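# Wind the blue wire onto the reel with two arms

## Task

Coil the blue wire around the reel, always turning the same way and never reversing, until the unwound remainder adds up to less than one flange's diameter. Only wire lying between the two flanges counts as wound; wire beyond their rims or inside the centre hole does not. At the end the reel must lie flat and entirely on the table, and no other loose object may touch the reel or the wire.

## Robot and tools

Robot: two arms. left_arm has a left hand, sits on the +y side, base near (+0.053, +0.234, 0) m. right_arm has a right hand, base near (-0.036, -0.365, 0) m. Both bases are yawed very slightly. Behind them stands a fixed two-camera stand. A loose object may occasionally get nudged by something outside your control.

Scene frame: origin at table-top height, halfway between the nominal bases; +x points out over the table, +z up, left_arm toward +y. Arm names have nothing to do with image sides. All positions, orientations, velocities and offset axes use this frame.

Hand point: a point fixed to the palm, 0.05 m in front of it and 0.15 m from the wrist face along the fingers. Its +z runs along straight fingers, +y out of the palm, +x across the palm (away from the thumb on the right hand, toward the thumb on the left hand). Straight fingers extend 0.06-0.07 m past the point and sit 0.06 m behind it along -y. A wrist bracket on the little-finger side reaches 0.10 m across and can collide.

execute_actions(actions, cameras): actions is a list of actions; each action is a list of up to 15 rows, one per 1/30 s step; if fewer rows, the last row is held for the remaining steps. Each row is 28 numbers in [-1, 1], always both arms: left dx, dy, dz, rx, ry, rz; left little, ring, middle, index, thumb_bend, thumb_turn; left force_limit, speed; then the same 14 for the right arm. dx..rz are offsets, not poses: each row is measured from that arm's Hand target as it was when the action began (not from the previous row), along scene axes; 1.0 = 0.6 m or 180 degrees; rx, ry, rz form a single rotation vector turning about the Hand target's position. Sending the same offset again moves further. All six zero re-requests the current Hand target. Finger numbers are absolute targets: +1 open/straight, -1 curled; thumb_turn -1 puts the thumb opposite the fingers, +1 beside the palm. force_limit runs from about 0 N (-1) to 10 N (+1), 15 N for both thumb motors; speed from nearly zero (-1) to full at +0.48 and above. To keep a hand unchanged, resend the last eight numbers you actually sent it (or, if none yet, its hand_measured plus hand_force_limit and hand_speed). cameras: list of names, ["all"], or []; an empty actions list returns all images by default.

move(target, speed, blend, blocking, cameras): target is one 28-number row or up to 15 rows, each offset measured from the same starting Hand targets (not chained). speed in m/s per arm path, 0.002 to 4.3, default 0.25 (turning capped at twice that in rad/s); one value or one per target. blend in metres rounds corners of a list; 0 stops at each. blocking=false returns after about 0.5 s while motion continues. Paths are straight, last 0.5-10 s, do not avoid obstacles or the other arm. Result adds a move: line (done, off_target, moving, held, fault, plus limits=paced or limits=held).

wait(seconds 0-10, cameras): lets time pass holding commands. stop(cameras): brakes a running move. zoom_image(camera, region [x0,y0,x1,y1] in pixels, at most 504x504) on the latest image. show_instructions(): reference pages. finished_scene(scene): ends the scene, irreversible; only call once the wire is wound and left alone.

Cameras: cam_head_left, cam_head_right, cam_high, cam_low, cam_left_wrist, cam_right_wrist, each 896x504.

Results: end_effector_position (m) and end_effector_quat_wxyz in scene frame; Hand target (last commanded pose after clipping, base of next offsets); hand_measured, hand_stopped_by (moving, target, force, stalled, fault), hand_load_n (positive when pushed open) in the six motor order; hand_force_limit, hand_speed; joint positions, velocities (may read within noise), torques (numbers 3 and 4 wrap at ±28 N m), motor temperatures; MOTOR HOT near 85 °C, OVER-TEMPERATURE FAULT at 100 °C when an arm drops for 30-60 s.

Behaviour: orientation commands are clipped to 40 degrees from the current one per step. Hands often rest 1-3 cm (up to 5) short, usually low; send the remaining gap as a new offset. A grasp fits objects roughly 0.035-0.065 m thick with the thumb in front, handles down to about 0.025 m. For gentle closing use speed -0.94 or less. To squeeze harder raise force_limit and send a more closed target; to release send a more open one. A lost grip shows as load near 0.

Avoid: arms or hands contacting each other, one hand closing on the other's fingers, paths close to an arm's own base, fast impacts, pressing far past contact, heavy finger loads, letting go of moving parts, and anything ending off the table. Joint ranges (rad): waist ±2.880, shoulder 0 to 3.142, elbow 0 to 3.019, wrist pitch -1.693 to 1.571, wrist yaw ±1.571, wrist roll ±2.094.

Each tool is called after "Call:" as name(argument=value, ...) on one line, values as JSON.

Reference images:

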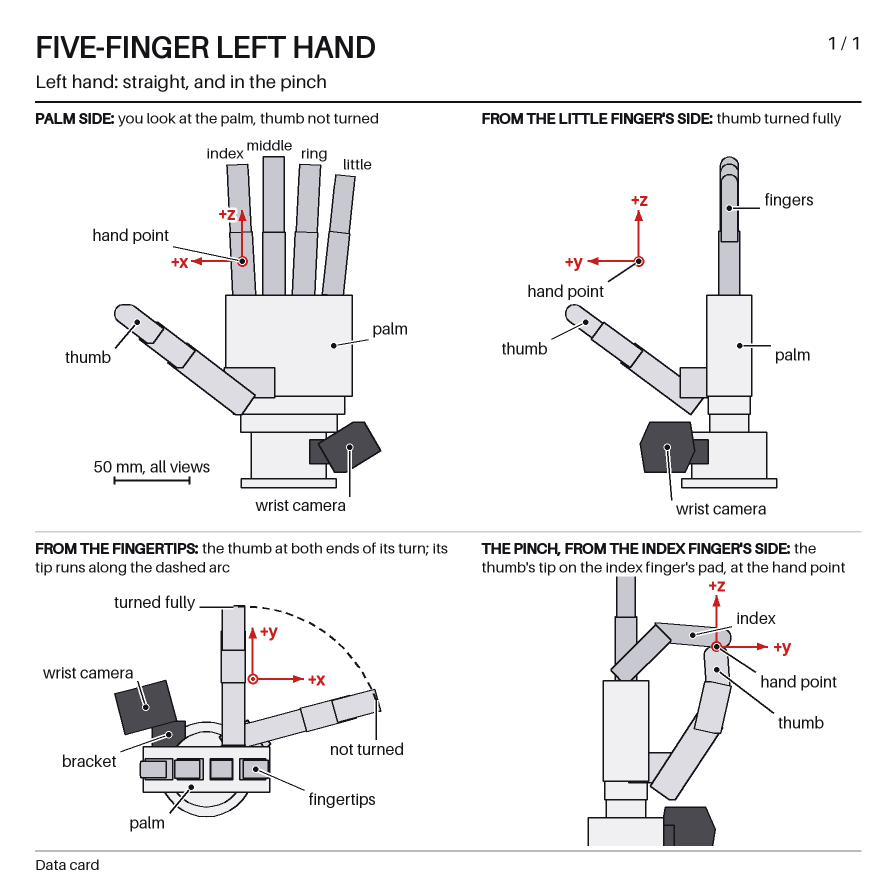

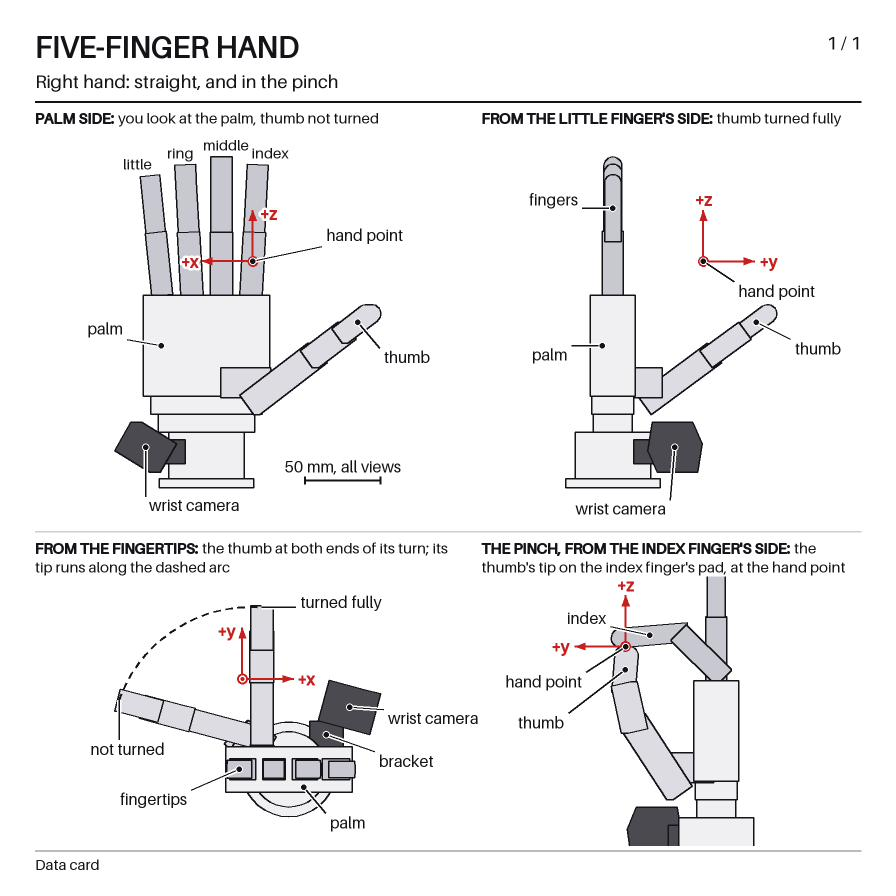

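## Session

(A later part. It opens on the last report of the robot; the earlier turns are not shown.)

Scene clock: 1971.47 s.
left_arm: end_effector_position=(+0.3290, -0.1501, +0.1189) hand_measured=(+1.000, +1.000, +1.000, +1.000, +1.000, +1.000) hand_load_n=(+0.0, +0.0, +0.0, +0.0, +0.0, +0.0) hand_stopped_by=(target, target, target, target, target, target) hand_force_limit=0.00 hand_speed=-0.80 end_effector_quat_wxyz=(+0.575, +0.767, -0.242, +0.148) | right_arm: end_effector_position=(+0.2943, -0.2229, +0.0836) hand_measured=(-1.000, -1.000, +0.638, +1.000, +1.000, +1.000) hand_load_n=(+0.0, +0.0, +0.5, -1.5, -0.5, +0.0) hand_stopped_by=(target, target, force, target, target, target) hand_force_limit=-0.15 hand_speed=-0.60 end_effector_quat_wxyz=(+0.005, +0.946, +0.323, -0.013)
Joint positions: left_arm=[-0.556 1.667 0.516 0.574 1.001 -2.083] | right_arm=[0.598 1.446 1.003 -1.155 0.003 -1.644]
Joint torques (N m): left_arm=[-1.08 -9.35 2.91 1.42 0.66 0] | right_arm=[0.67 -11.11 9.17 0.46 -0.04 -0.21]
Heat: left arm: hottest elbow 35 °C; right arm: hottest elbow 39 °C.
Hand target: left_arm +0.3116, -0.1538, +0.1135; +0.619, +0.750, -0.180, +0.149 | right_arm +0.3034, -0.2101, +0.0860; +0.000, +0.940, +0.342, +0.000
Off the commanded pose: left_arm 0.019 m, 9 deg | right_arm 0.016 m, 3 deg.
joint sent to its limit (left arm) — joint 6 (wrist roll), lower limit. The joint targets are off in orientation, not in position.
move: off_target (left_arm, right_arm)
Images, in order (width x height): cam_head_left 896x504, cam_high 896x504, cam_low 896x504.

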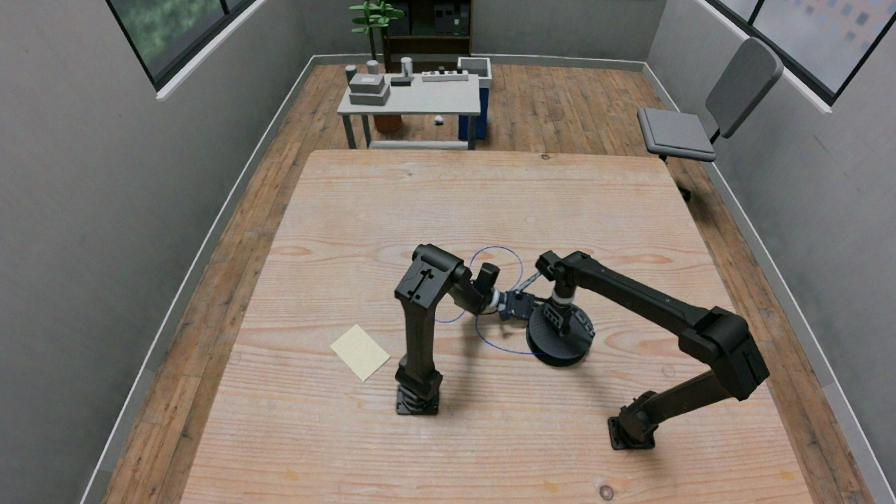

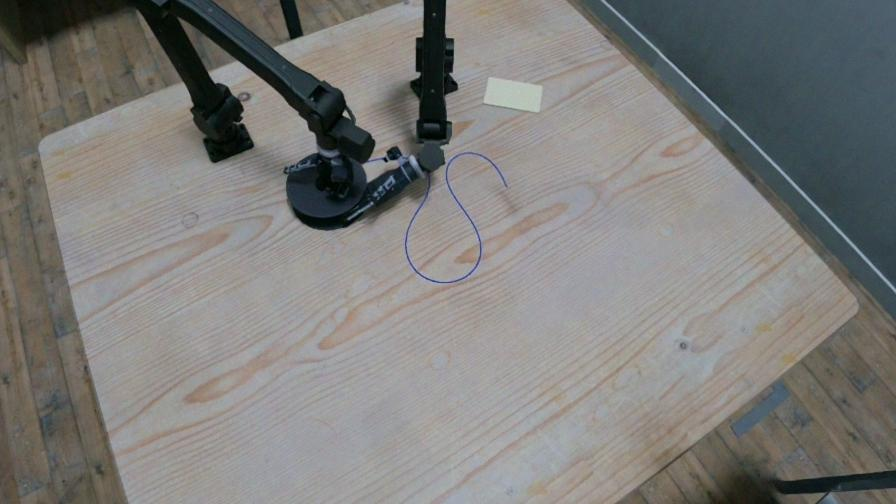

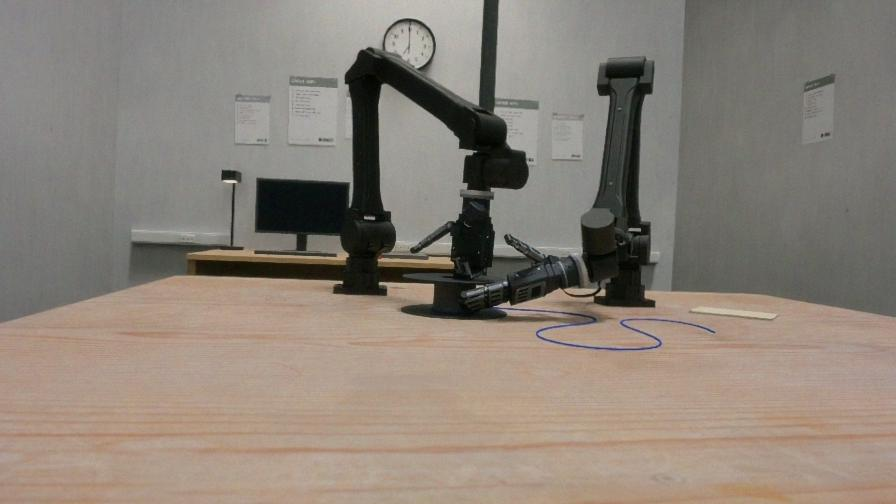

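Call:
wait(seconds=0.2, cameras=["cam_head_right","cam_left_wrist","cam_right_wrist"])

Call:
zoom_image(camera="cam_left_wrist", region=[560, 0, 896, 240])

Call:
zoom_image(camera="cam_head_right", region=[400, 220, 580, 370])

Scene clock: 2002.13 s.
left_arm: end_effector_position=(+0.3290, -0.1501, +0.1189) hand_measured=(+1.000, +1.000, +1.000, +1.000, +1.000, +1.000) hand_load_n=(+0.0, +0.0, +0.0, +0.0, +0.0, +0.0) hand_stopped_by=(target, target, target, target, target, target) hand_force_limit=0.00 hand_speed=-0.80 end_effector_quat_wxyz=(+0.575, +0.767, -0.242, +0.148) | right_arm: end_effector_position=(+0.2943, -0.2229, +0.0836) hand_measured=(-1.000, -1.000, +0.638, +1.000, +1.000, +1.000) hand_load_n=(+0.0, +0.0, +1.0, -1.5, +0.0, -0.5) hand_stopped_by=(target, target, force, target, target, target) hand_force_limit=-0.15 hand_speed=-0.60 end_effector_quat_wxyz=(+0.005, +0.946, +0.323, -0.013)
Joint positions: left_arm=[-0.556 1.667 0.516 0.574 1.001 -2.083] | right_arm=[0.598 1.446 1.003 -1.155 0.003 -1.644]
Joint torques (N m): left_arm=[-1.03 -9.52 2.93 1.44 0.67 -0.01] | right_arm=[0.67 -11.16 9.11 0.53 -0.05 -0.18]
Heat: left arm: hottest elbow 35 °C; right arm: hottest elbow 39 °C.
Hand target: left_arm +0.3116, -0.1538, +0.1135; +0.619, +0.750, -0.180, +0.149 | right_arm +0.3034, -0.2101, +0.0860; +0.000, +0.940, +0.342, +0.000
Off the commanded pose: left_arm 0.019 m, 9 deg | right_arm 0.016 m, 3 deg.
wait: 0.20 s; at rest from the start
Images, in order (width x height): cam_head_right 896x504, cam_left_wrist 896x504, cam_right_wrist 896x504.

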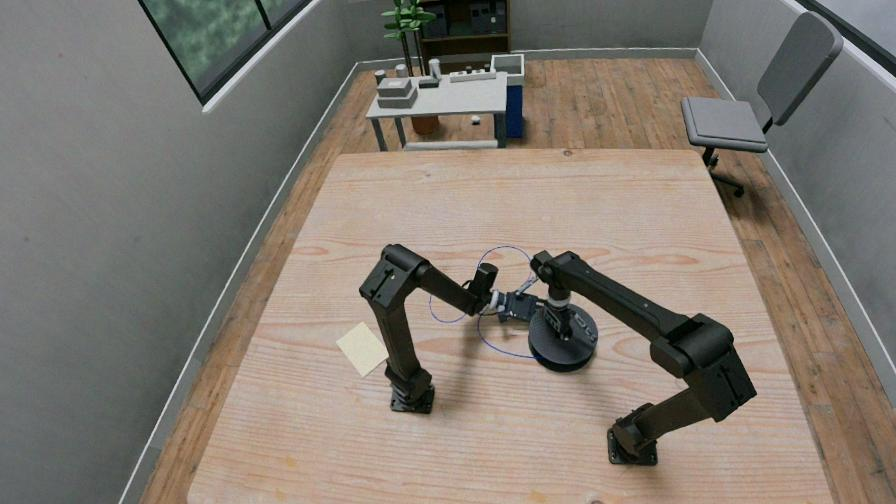

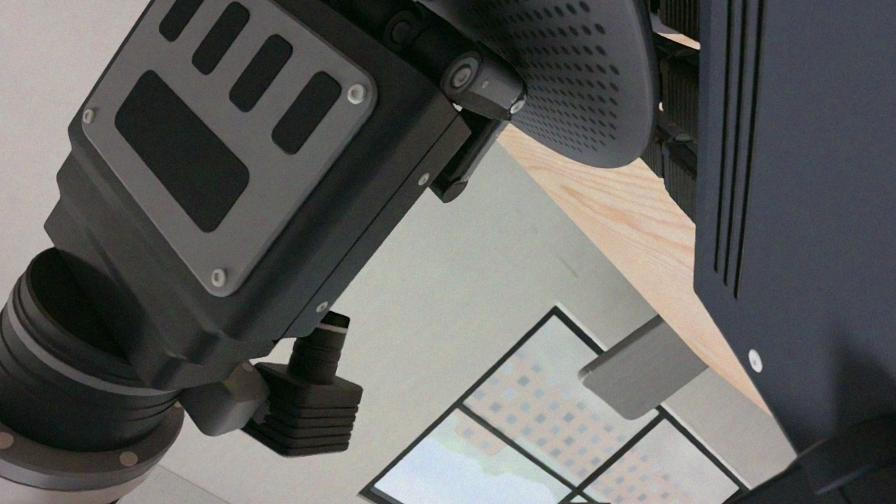

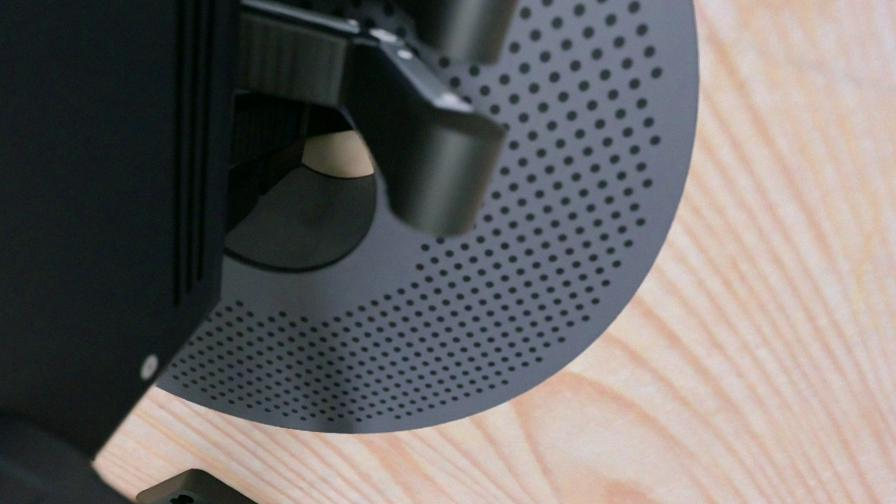

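Scaled by 1.500 from the camera's 896x504 image, which has a finer 1280x720 frame.

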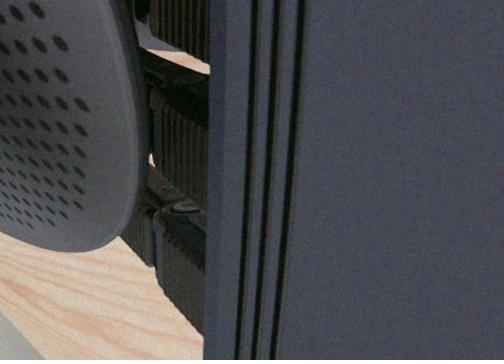

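Scaled by 2.800 from the camera's 896x504 image, which has a finer 1280x720 frame.

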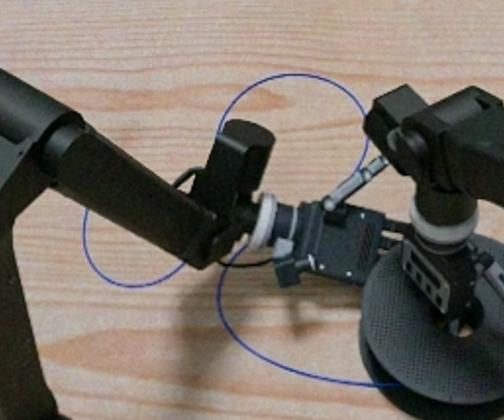

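Call:
move(target=[[0.035,0.02,0,0,0,0,1,1,1,1,1,1,0,-0.8,0,0,0,0,0,0,-1,-1,0.1,1,1,1,-0.15,-0.6],[0.07,0.10,0,0,0,0,1,1,1,1,1,1,0,-0.8,0,0,0,0,0,0,-1,-1,0.1,1,1,1,-0.15,-0.6]], speed=0.12, cameras=["cam_head_left","cam_low"])

Call:
zoom_image(camera="cam_low", region=[390, 260, 530, 330])

Scene clock: 2012.73 s.
left_arm: end_effector_position=(+0.3517, -0.0991, +0.1193) hand_measured=(+1.000, +1.000, +1.000, +1.000, +1.000, +1.000) hand_load_n=(+0.0, +0.0, +0.0, +0.0, +0.0, +0.0) hand_stopped_by=(target, target, target, target, target, target) hand_force_limit=0.00 hand_speed=-0.80 end_effector_quat_wxyz=(+0.604, +0.756, -0.209, +0.141) | right_arm: end_effector_position=(+0.2950, -0.2214, +0.0835) hand_measured=(-1.000, -1.000, +0.638, +1.000, +1.000, +1.000) hand_load_n=(+0.0, +0.0, +1.5, -2.0, +0.0, +0.0) hand_stopped_by=(target, target, force, target, target, target) hand_force_limit=-0.15 hand_speed=-0.60 end_effector_quat_wxyz=(+0.004, +0.943, +0.332, -0.013)
Joint positions: left_arm=[-0.402 1.701 0.493 0.608 1.152 -2.083] | right_arm=[0.601 1.446 1.003 -1.154 0.001 -1.66]
Joint torques (N m): left_arm=[2.32 -7.94 3.38 1.81 0.6 0] | right_arm=[0.38 -10.99 9.13 0.47 0 -0.04]
Heat: left arm: hottest elbow 34 °C; right arm: hottest elbow 39 °C.
Hand target: left_arm +0.3535, -0.0938, +0.1135; +0.619, +0.750, -0.180, +0.149 | right_arm +0.3033, -0.2099, +0.0860; +0.000, +0.940, +0.342, +0.000
Off the commanded pose: left_arm 0.008 m, 4 deg | right_arm 0.014 m, 2 deg.
joint sent to its limit (left arm) — joint 6 (wrist roll), lower limit. The joint targets are off in orientation, not in position.
move: off_target (left_arm, right_arm)
Images, in order (width x height): cam_head_left 896x504, cam_low 896x504.

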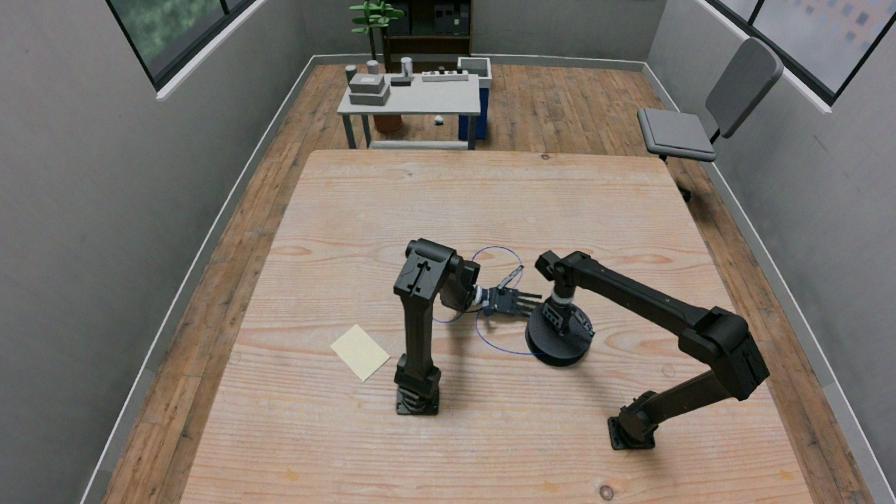

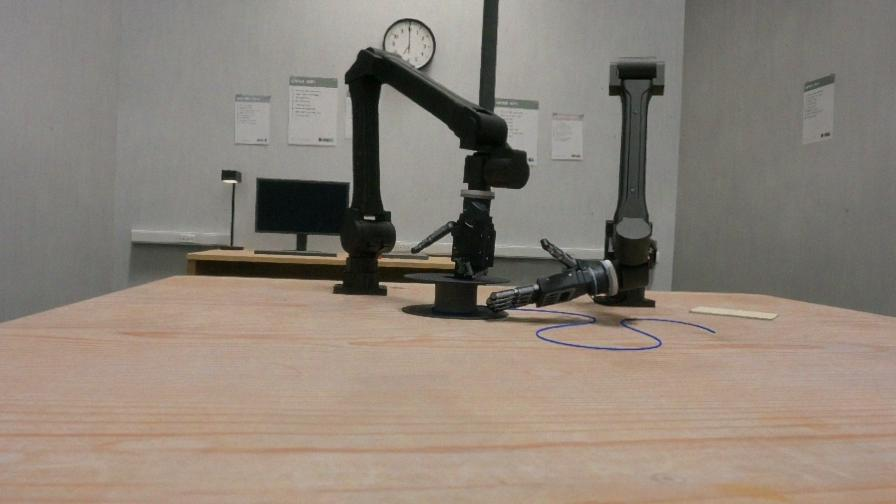

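Scaled by 3.600 from the camera's 896x504 image, which has a finer 1280x720 frame.

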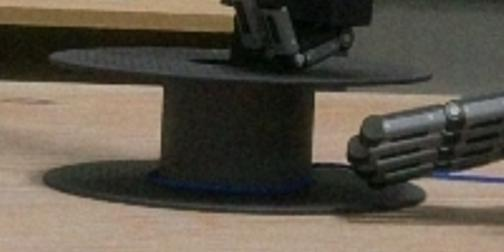

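Call:
move(target=[[0.07,0.10,0,0,0,0,1,1,1,1,1,1,0,-0.8,0,0,0,0,0,0,-1,-1,1,1,1,1,-0.2,0],[0.07,0.10,0,0,0,0,1,1,1,1,1,1,0,-0.8,0,0,0.115,0,0,0,-1,-1,1,1,1,1,-0.2,0],[0.07,0.10,0,0,0,0,1,1,1,1,1,1,0,-0.8,-0.1368,0.0247,0.115,0,0,-0.5667,-1,-1,1,1,1,1,-0.2,0],[0.07,0.10,0,0,0,0,1,1,1,1,1,1,0,-0.8,-0.0503,0.1578,0.115,0,0,0.8611,-1,-1,1,1,1,1,-0.2,0]], speed=[0.1,0.15,0.6,0.6], cameras=["cam_head_left","cam_low","cam_right_wrist"])

Call:
zoom_image(camera="cam_head_left", region=[440, 240, 620, 390])

Call:
zoom_image(camera="cam_low", region=[390, 260, 530, 330])

Scene clock: 2092.57 s.
left_arm: end_effector_position=(+0.3831, -0.0371, +0.1105) hand_measured=(+1.000, +1.000, +1.000, +1.000, +1.000, +1.000) hand_load_n=(+0.0, +0.0, +0.0, +0.0, +0.0, +0.0) hand_stopped_by=(target, target, target, target, target, target) hand_force_limit=0.00 hand_speed=-0.80 end_effector_quat_wxyz=(+0.620, +0.752, -0.177, +0.138) | right_arm: end_effector_position=(+0.2813, -0.1157, +0.1575) hand_measured=(-1.000, -1.000, +1.000, +1.000, +1.000, +1.000) hand_load_n=(+0.0, +0.0, +0.0, +0.0, +0.0, +0.0) hand_stopped_by=(target, target, target, target, target, target) hand_force_limit=-0.20 hand_speed=0.00 end_effector_quat_wxyz=(+0.006, -0.128, +0.992, +0.004)
Joint positions: left_arm=[-0.208 1.738 0.531 0.391 1.303 -1.894] | right_arm=[0.56 1.28 1.048 -1.325 -0.002 1.859]
Joint torques (N m): left_arm=[2.2 -9.11 5.83 0.43 0.77 0.23] | right_arm=[0.5 -10.4 7.76 -0.42 0.11 0.12]
Heat: left arm: hottest elbow 35 °C; right arm: hottest elbow 38 °C.
Hand target: left_arm +0.3956, -0.0337, +0.1134; +0.619, +0.750, -0.180, +0.149 | right_arm +0.2732, -0.1153, +0.1551; +0.000, -0.131, +0.991, +0.000
Off the commanded pose: left_arm 0.013 m, 1 deg | right_arm 0.009 m, 1 deg.
move: off_target (left_arm)
Images, in order (width x height): cam_head_left 896x504, cam_low 896x504, cam_right_wrist 896x504.

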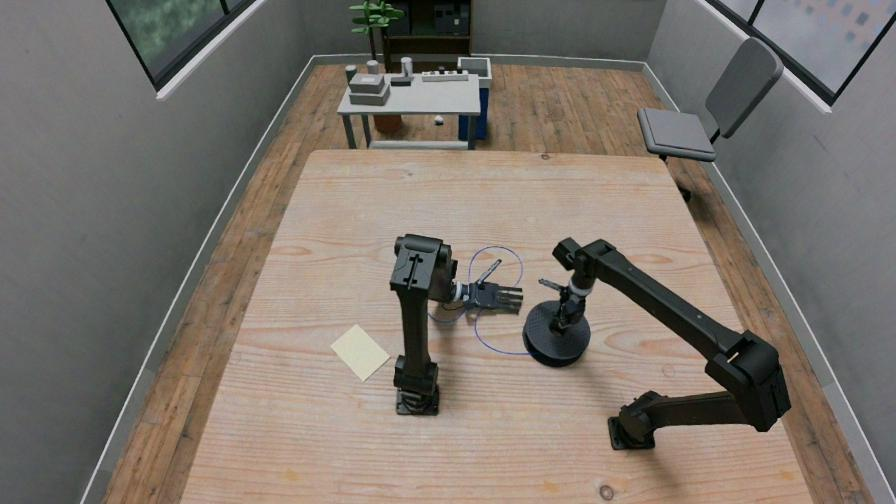

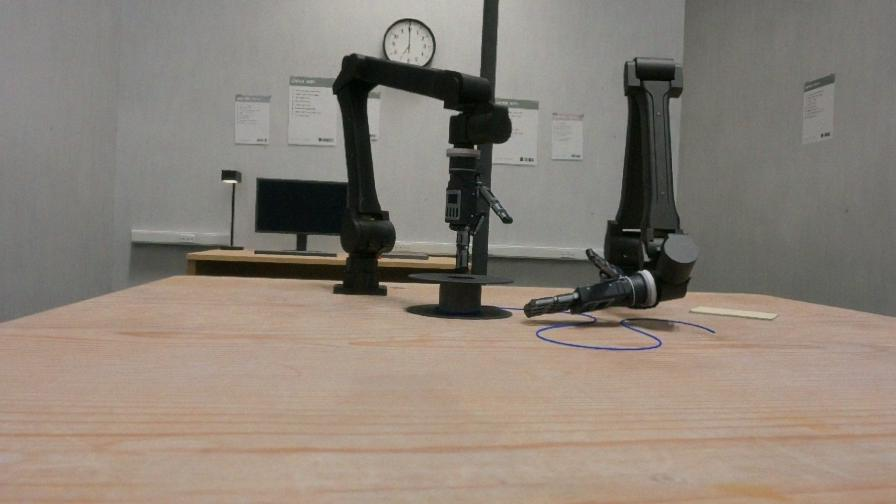

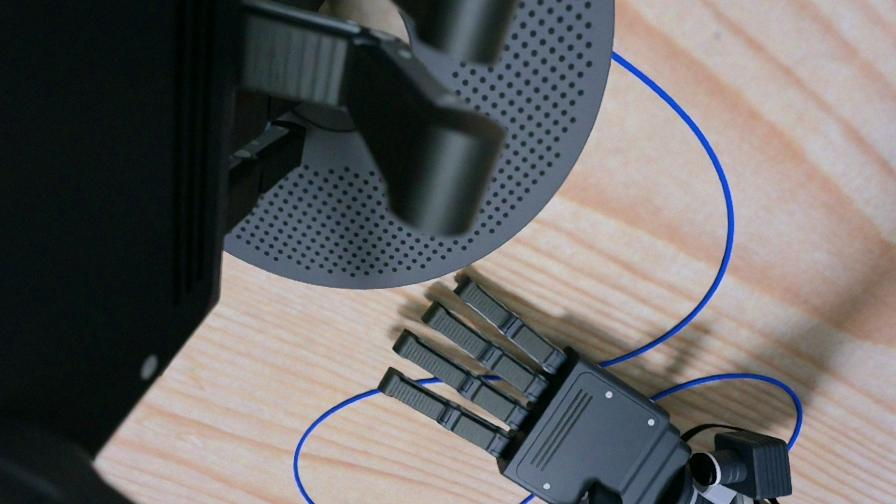

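Scaled by 2.800 from the camera's 896x504 image, which has a finer 1280x720 frame.

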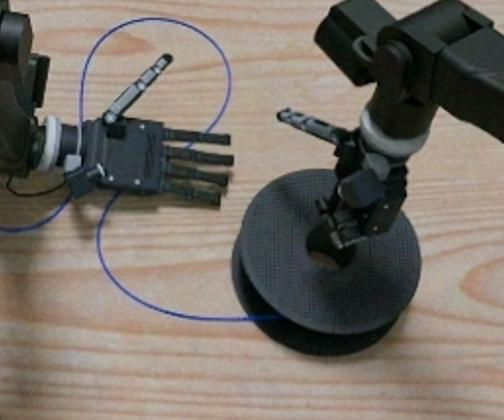

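Scaled by 3.600 from the camera's 896x504 image, which has a finer 1280x720 frame.

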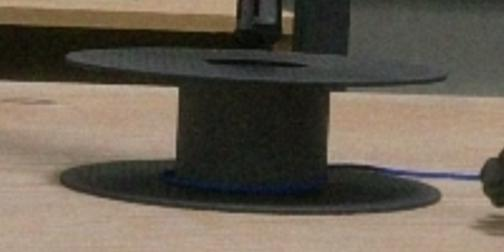

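Call:
zoom_image(camera="cam_low", region=[425, 275, 525, 325])

Call:
zoom_image(camera="cam_head_left", region=[510, 290, 600, 370])

Scaled by 5.040 from the camera's 896x504 image, which has a finer 1280x720 frame.

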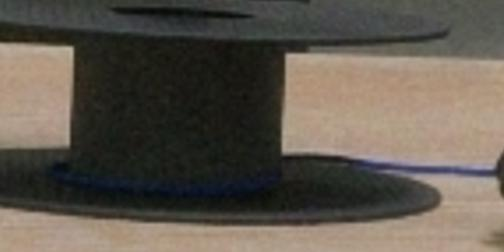

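Scaled by 5.600 from the camera's 896x504 image, which has a finer 1280x720 frame.

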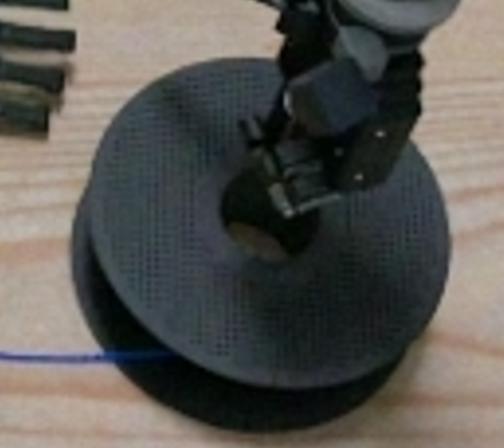

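Call:
move(target=[0,0,0,0,0,0,1,1,1,1,1,1,0,-0.8,-0.0205,-0.0065,-0.01,0,0,0,-1,-1,1,1,1,1,-0.2,0], speed=0.1, cameras=["cam_head_left","cam_low","cam_right_wrist","cam_high"])

Call:
zoom_image(camera="cam_head_left", region=[510, 290, 600, 370])

Call:
zoom_image(camera="cam_high", region=[270, 130, 390, 240])

Scene clock: 2122.77 s.
left_arm: end_effector_position=(+0.3831, -0.0371, +0.1105) hand_measured=(+1.000, +1.000, +1.000, +1.000, +1.000, +1.000) hand_load_n=(+0.0, +0.0, +0.0, +0.0, -0.5, +0.0) hand_stopped_by=(target, target, target, target, target, target) hand_force_limit=0.00 hand_speed=-0.80 end_effector_quat_wxyz=(+0.620, +0.752, -0.177, +0.138) | right_arm: end_effector_position=(+0.2674, -0.1206, +0.1520) hand_measured=(-1.000, -1.000, +1.000, +1.000, +1.000, +1.000) hand_load_n=(+0.0, +0.0, +0.0, +0.0, +0.0, +0.0) hand_stopped_by=(target, target, target, target, target, target) hand_force_limit=-0.20 hand_speed=0.00 end_effector_quat_wxyz=(+0.001, -0.128, +0.992, +0.001)
Joint positions: left_arm=[-0.208 1.738 0.531 0.391 1.303 -1.894] | right_arm=[0.569 1.251 1.009 -1.325 -0.001 1.869]
Joint torques (N m): left_arm=[1.96 -9.05 5.82 0.38 0.77 0.22] | right_arm=[0.44 -9.93 7.5 0.03 0.12 0.11]
Heat: left arm: hottest elbow 36 °C; right arm: hottest elbow 38 °C.
Hand target: left_arm +0.3956, -0.0337, +0.1134; +0.619, +0.750, -0.180, +0.149 | right_arm +0.2610, -0.1192, +0.1491; +0.000, -0.131, +0.991, -0.001
Off the commanded pose: left_arm 0.013 m, 1 deg | right_arm 0.007 m, 0 deg.
move: off_target (left_arm)
Images, in order (width x height): cam_head_left 896x504, cam_high 896x504, cam_low 896x504, cam_right_wrist 896x504.

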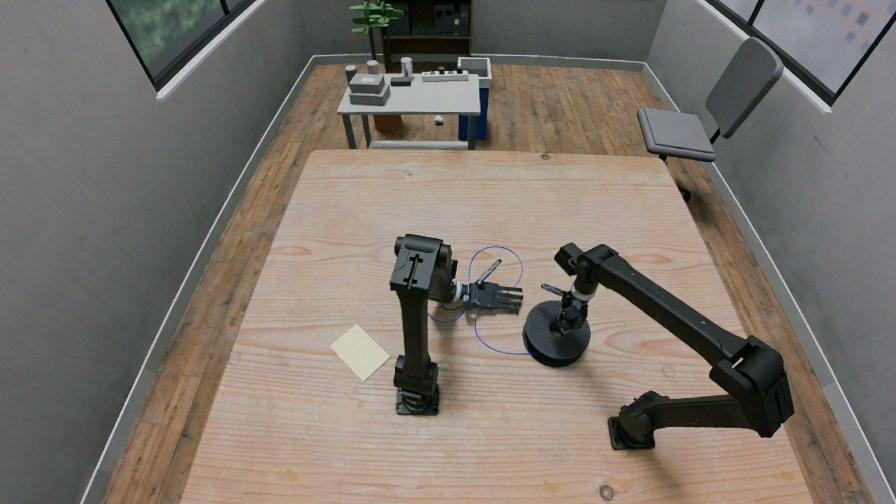

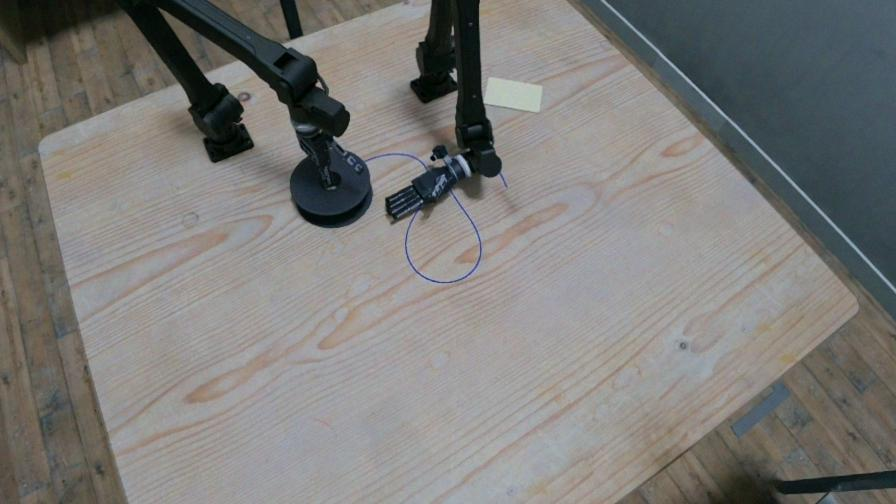

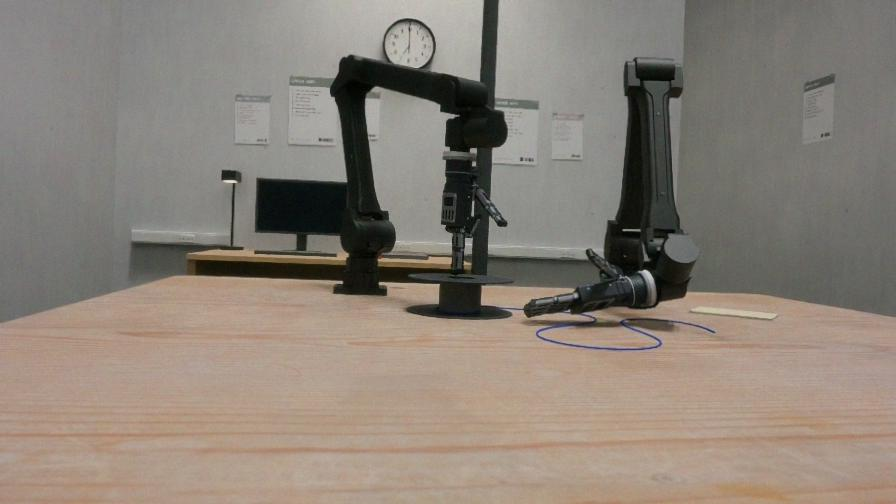

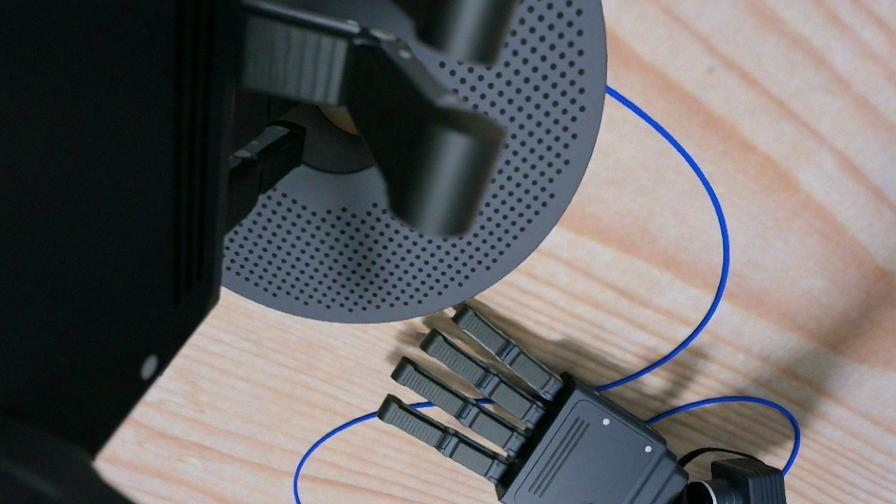

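Scaled by 5.600 from the camera's 896x504 image, which has a finer 1280x720 frame.

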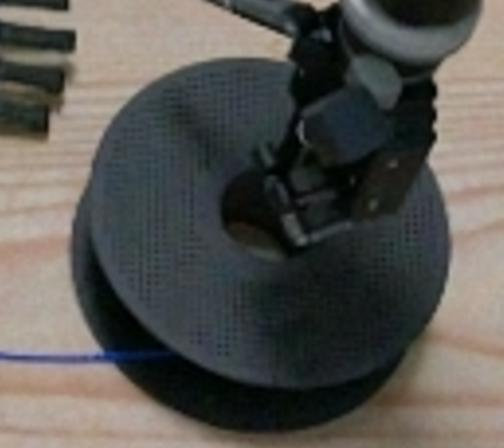

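Scaled by 4.200 from the camera's 896x504 image, which has a finer 1280x720 frame.

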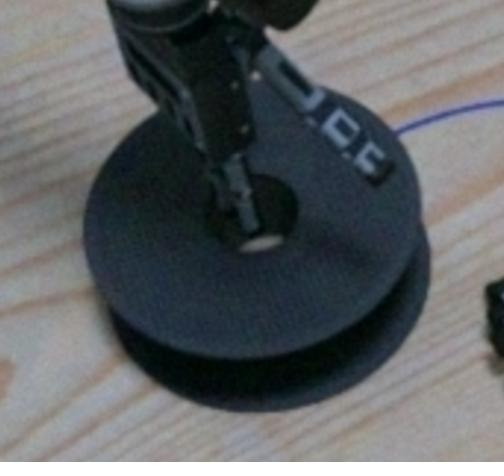

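Call:
move(target=[[0,0,0,0,0,0,1,1,1,1,1,1,0,-0.8,-0.002,0,-0.03,0,0,0,-1,-1,1,1,1,1,-0.2,0],[0,0,0,0,0,0,1,1,1,1,1,1,0,-0.8,-0.002,0,-0.105,0,0,0,-1,-1,1,1,1,1,-0.2,0]], speed=0.08, cameras=["cam_low"])

Scene clock: 2149.13 s.
left_arm: end_effector_position=(+0.3831, -0.0371, +0.1105) hand_measured=(+1.000, +1.000, +1.000, +1.000, +1.000, +1.000) hand_load_n=(+0.0, +0.0, +0.0, +0.0, +0.0, +0.0) hand_stopped_by=(target, target, target, target, target, target) hand_force_limit=0.00 hand_speed=-0.80 end_effector_quat_wxyz=(+0.620, +0.752, -0.177, +0.138) | right_arm: end_effector_position=(+0.2644, -0.1217, +0.0948) hand_measured=(-1.000, -1.000, +1.000, +1.000, +1.000, +1.000) hand_load_n=(+0.0, +0.0, +0.0, +0.0, +0.0, +0.0) hand_stopped_by=(target, target, target, target, target, target) hand_force_limit=-0.20 hand_speed=0.00 end_effector_quat_wxyz=(+0.005, -0.127, +0.992, +0.003)
Joint positions: left_arm=[-0.208 1.738 0.531 0.391 1.303 -1.894] | right_arm=[0.571 1.289 0.883 -1.152 -0.001 1.872]
Joint torques (N m): left_arm=[1.9 -9.23 5.81 0.38 0.76 0.22] | right_arm=[0.67 -8.35 7.06 0.44 0.11 0.13]
Heat: left arm: hottest elbow 36 °C; right arm: hottest elbow 37 °C.
Hand target: left_arm +0.3956, -0.0337, +0.1134; +0.619, +0.750, -0.180, +0.149 | right_arm +0.2597, -0.1193, +0.0861; +0.000, -0.131, +0.991, -0.001
Off the commanded pose: left_arm 0.013 m, 1 deg | right_arm 0.010 m, 1 deg.
move: off_target (left_arm)
Images, in order (width x height): cam_low 896x504.

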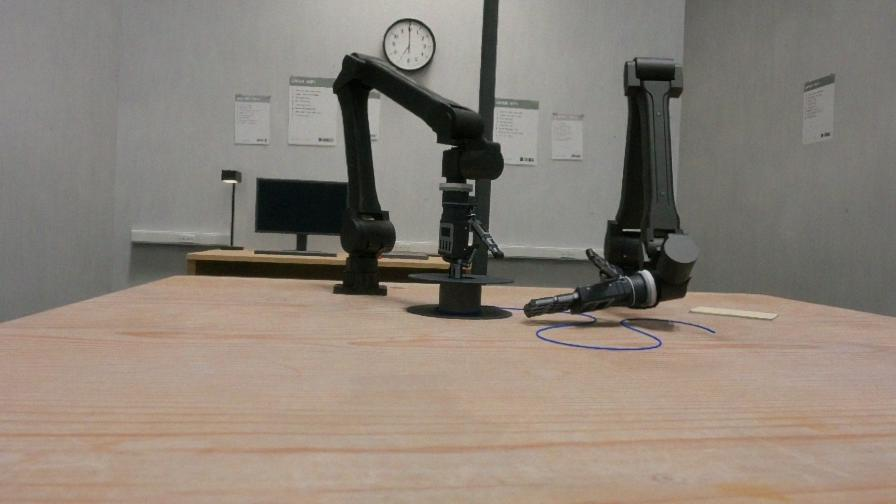

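Call:
move(target=[0,0,0,0,0,0,1,1,1,1,1,1,0,-0.8,0,0,0,0,0,0,-1,-1,0.1,1,1,1,-0.15,-0.6], speed=0.08, cameras=["cam_head_left","cam_low"])

Call:
zoom_image(camera="cam_head_left", region=[440, 240, 620, 390])

Scene clock: 2165.03 s.
left_arm: end_effector_position=(+0.3831, -0.0371, +0.1105) hand_measured=(+1.000, +1.000, +1.000, +1.000, +1.000, +1.000) hand_load_n=(+0.5, +0.0, +0.0, +0.0, +0.0, +0.0) hand_stopped_by=(target, target, target, target, target, target) hand_force_limit=0.00 hand_speed=-0.80 end_effector_quat_wxyz=(+0.620, +0.752, -0.177, +0.138) | right_arm: end_effector_position=(+0.2653, -0.1222, +0.0945) hand_measured=(-1.000, -1.000, +0.636, +1.000, +1.000, +1.000) hand_load_n=(+0.0, +0.0, +4.0, -1.5, +0.0, +0.0) hand_stopped_by=(target, target, force, target, target, target) hand_force_limit=-0.15 hand_speed=-0.60 end_effector_quat_wxyz=(+0.007, -0.127, +0.992, +0.001)
Joint positions: left_arm=[-0.208 1.738 0.531 0.391 1.303 -1.894] | right_arm=[0.572 1.29 0.883 -1.151 0.004 1.873]
Joint torques (N m): left_arm=[1.96 -9 5.76 0.39 0.76 0.22] | right_arm=[0.44 -8.29 7.09 0.34 -0.12 0.1]
Heat: left arm: hottest elbow 36 °C; right arm: hottest elbow 36 °C.
Hand target: left_arm +0.3956, -0.0337, +0.1134; +0.619, +0.750, -0.180, +0.149 | right_arm +0.2596, -0.1192, +0.0860; +0.000, -0.131, +0.991, -0.001
Off the commanded pose: left_arm 0.013 m, 1 deg | right_arm 0.011 m, 1 deg.
move: off_target (left_arm, right_arm)
Images, in order (width x height): cam_head_left 896x504, cam_low 896x504.

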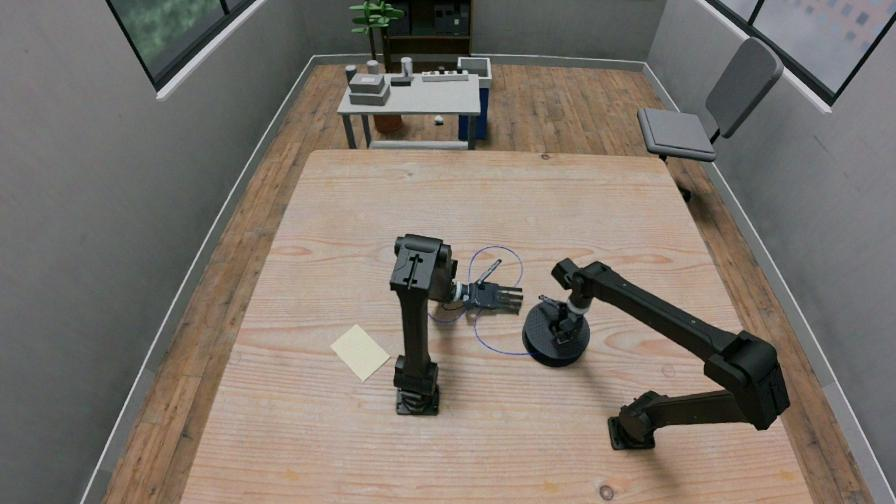

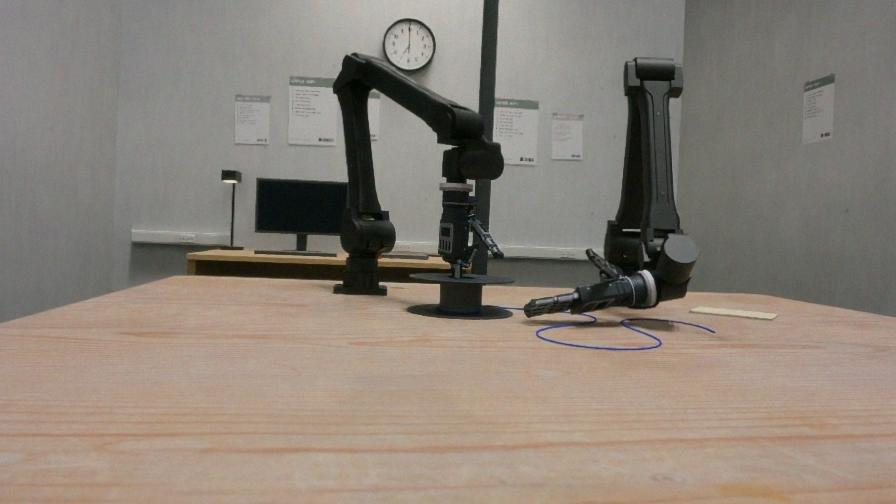

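Scaled by 2.800 from the camera's 896x504 image, which has a finer 1280x720 frame.

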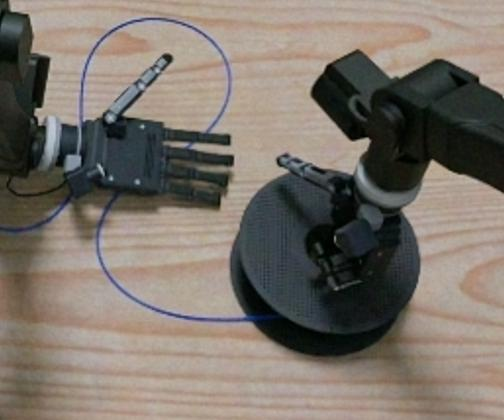

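Call:
move(target=[[-0.0702,-0.1002,0,0,0,0,1,1,1,1,1,1,0,-0.8,0,0,0,0,0,0,-1,-1,0.1,1,1,1,-0.15,-0.6],[-0.0627,-0.1888,0,0,0,0,1,1,1,1,1,1,0,-0.8,0,0,0,0,0,0,-1,-1,0.1,1,1,1,-0.15,-0.6]], speed=0.12, cameras=["cam_head_left","cam_low"])

Call:
zoom_image(camera="cam_head_left", region=[440, 240, 620, 390])

Call:
zoom_image(camera="cam_low", region=[390, 260, 530, 330])

Scene clock: 2212.17 s.
left_arm: end_effector_position=(+0.3529, -0.1374, +0.1172) hand_measured=(+1.000, +1.000, +1.000, +1.000, +1.000, +1.000) hand_load_n=(-1.5, +0.0, +0.0, +0.0, -0.5, +0.0) hand_stopped_by=(target, target, target, target, target, target) hand_force_limit=0.00 hand_speed=-0.80 end_effector_quat_wxyz=(+0.589, +0.762, -0.230, +0.142) | right_arm: end_effector_position=(+0.2651, -0.1230, +0.0937) hand_measured=(-1.000, -1.000, +0.636, +1.000, +1.000, +1.000) hand_load_n=(+0.0, +0.5, +4.5, -1.5, +0.0, +0.0) hand_stopped_by=(target, target, force, target, target, target) hand_force_limit=-0.15 hand_speed=-0.60 end_effector_quat_wxyz=(+0.007, -0.127, +0.992, -0.001)
Joint positions: left_arm=[-0.493 1.714 0.554 0.571 1.07 -2.081] | right_arm=[0.572 1.29 0.882 -1.151 0.007 1.874]
Joint torques (N m): left_arm=[-0.26 -8.18 6.46 0.62 0.19 -0.04] | right_arm=[0.38 -8.23 7.2 0.32 -0.24 0.1]
Heat: left arm: hottest elbow 37 °C; right arm: hottest elbow 36 °C.
Hand target: left_arm +0.3581, -0.1470, +0.1135; +0.619, +0.750, -0.180, +0.149 | right_arm +0.2596, -0.1192, +0.0860; +0.000, -0.131, +0.991, -0.001
Off the commanded pose: left_arm 0.012 m, 7 deg | right_arm 0.010 m, 1 deg.
joint sent to its limit (left arm) — joint 6 (wrist roll), lower limit. The joint targets are off in orientation, not in position.
move: off_target (left_arm)
Images, in order (width x height): cam_head_left 896x504, cam_low 896x504.

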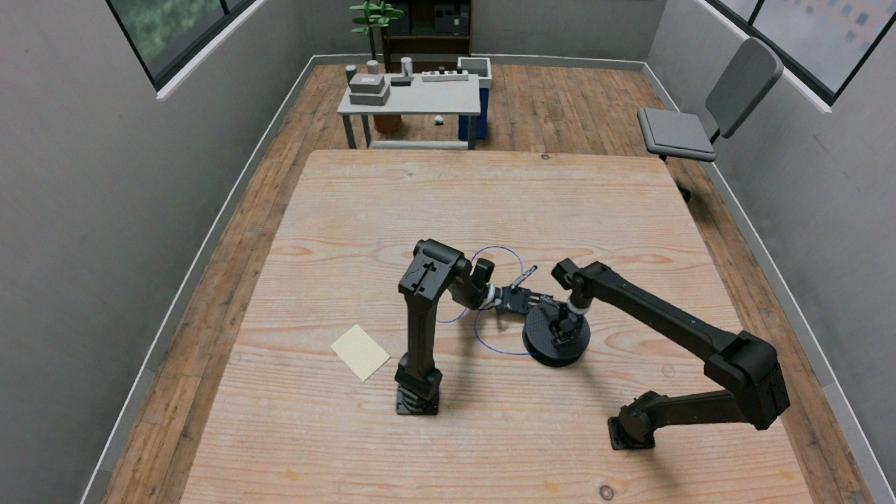

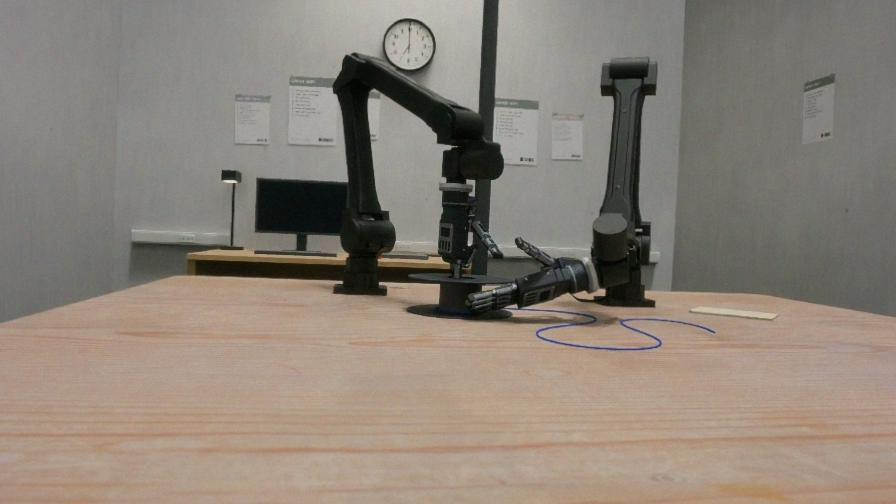

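Scaled by 2.800 from the camera's 896x504 image, which has a finer 1280x720 frame.

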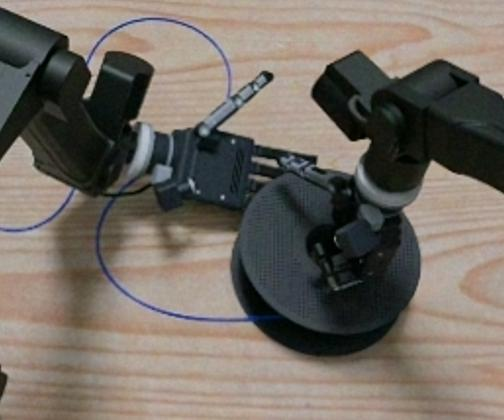

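Scaled by 3.600 from the camera's 896x504 image, which has a finer 1280x720 frame.

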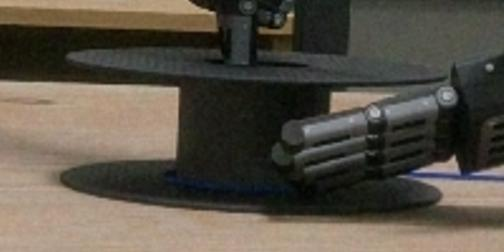

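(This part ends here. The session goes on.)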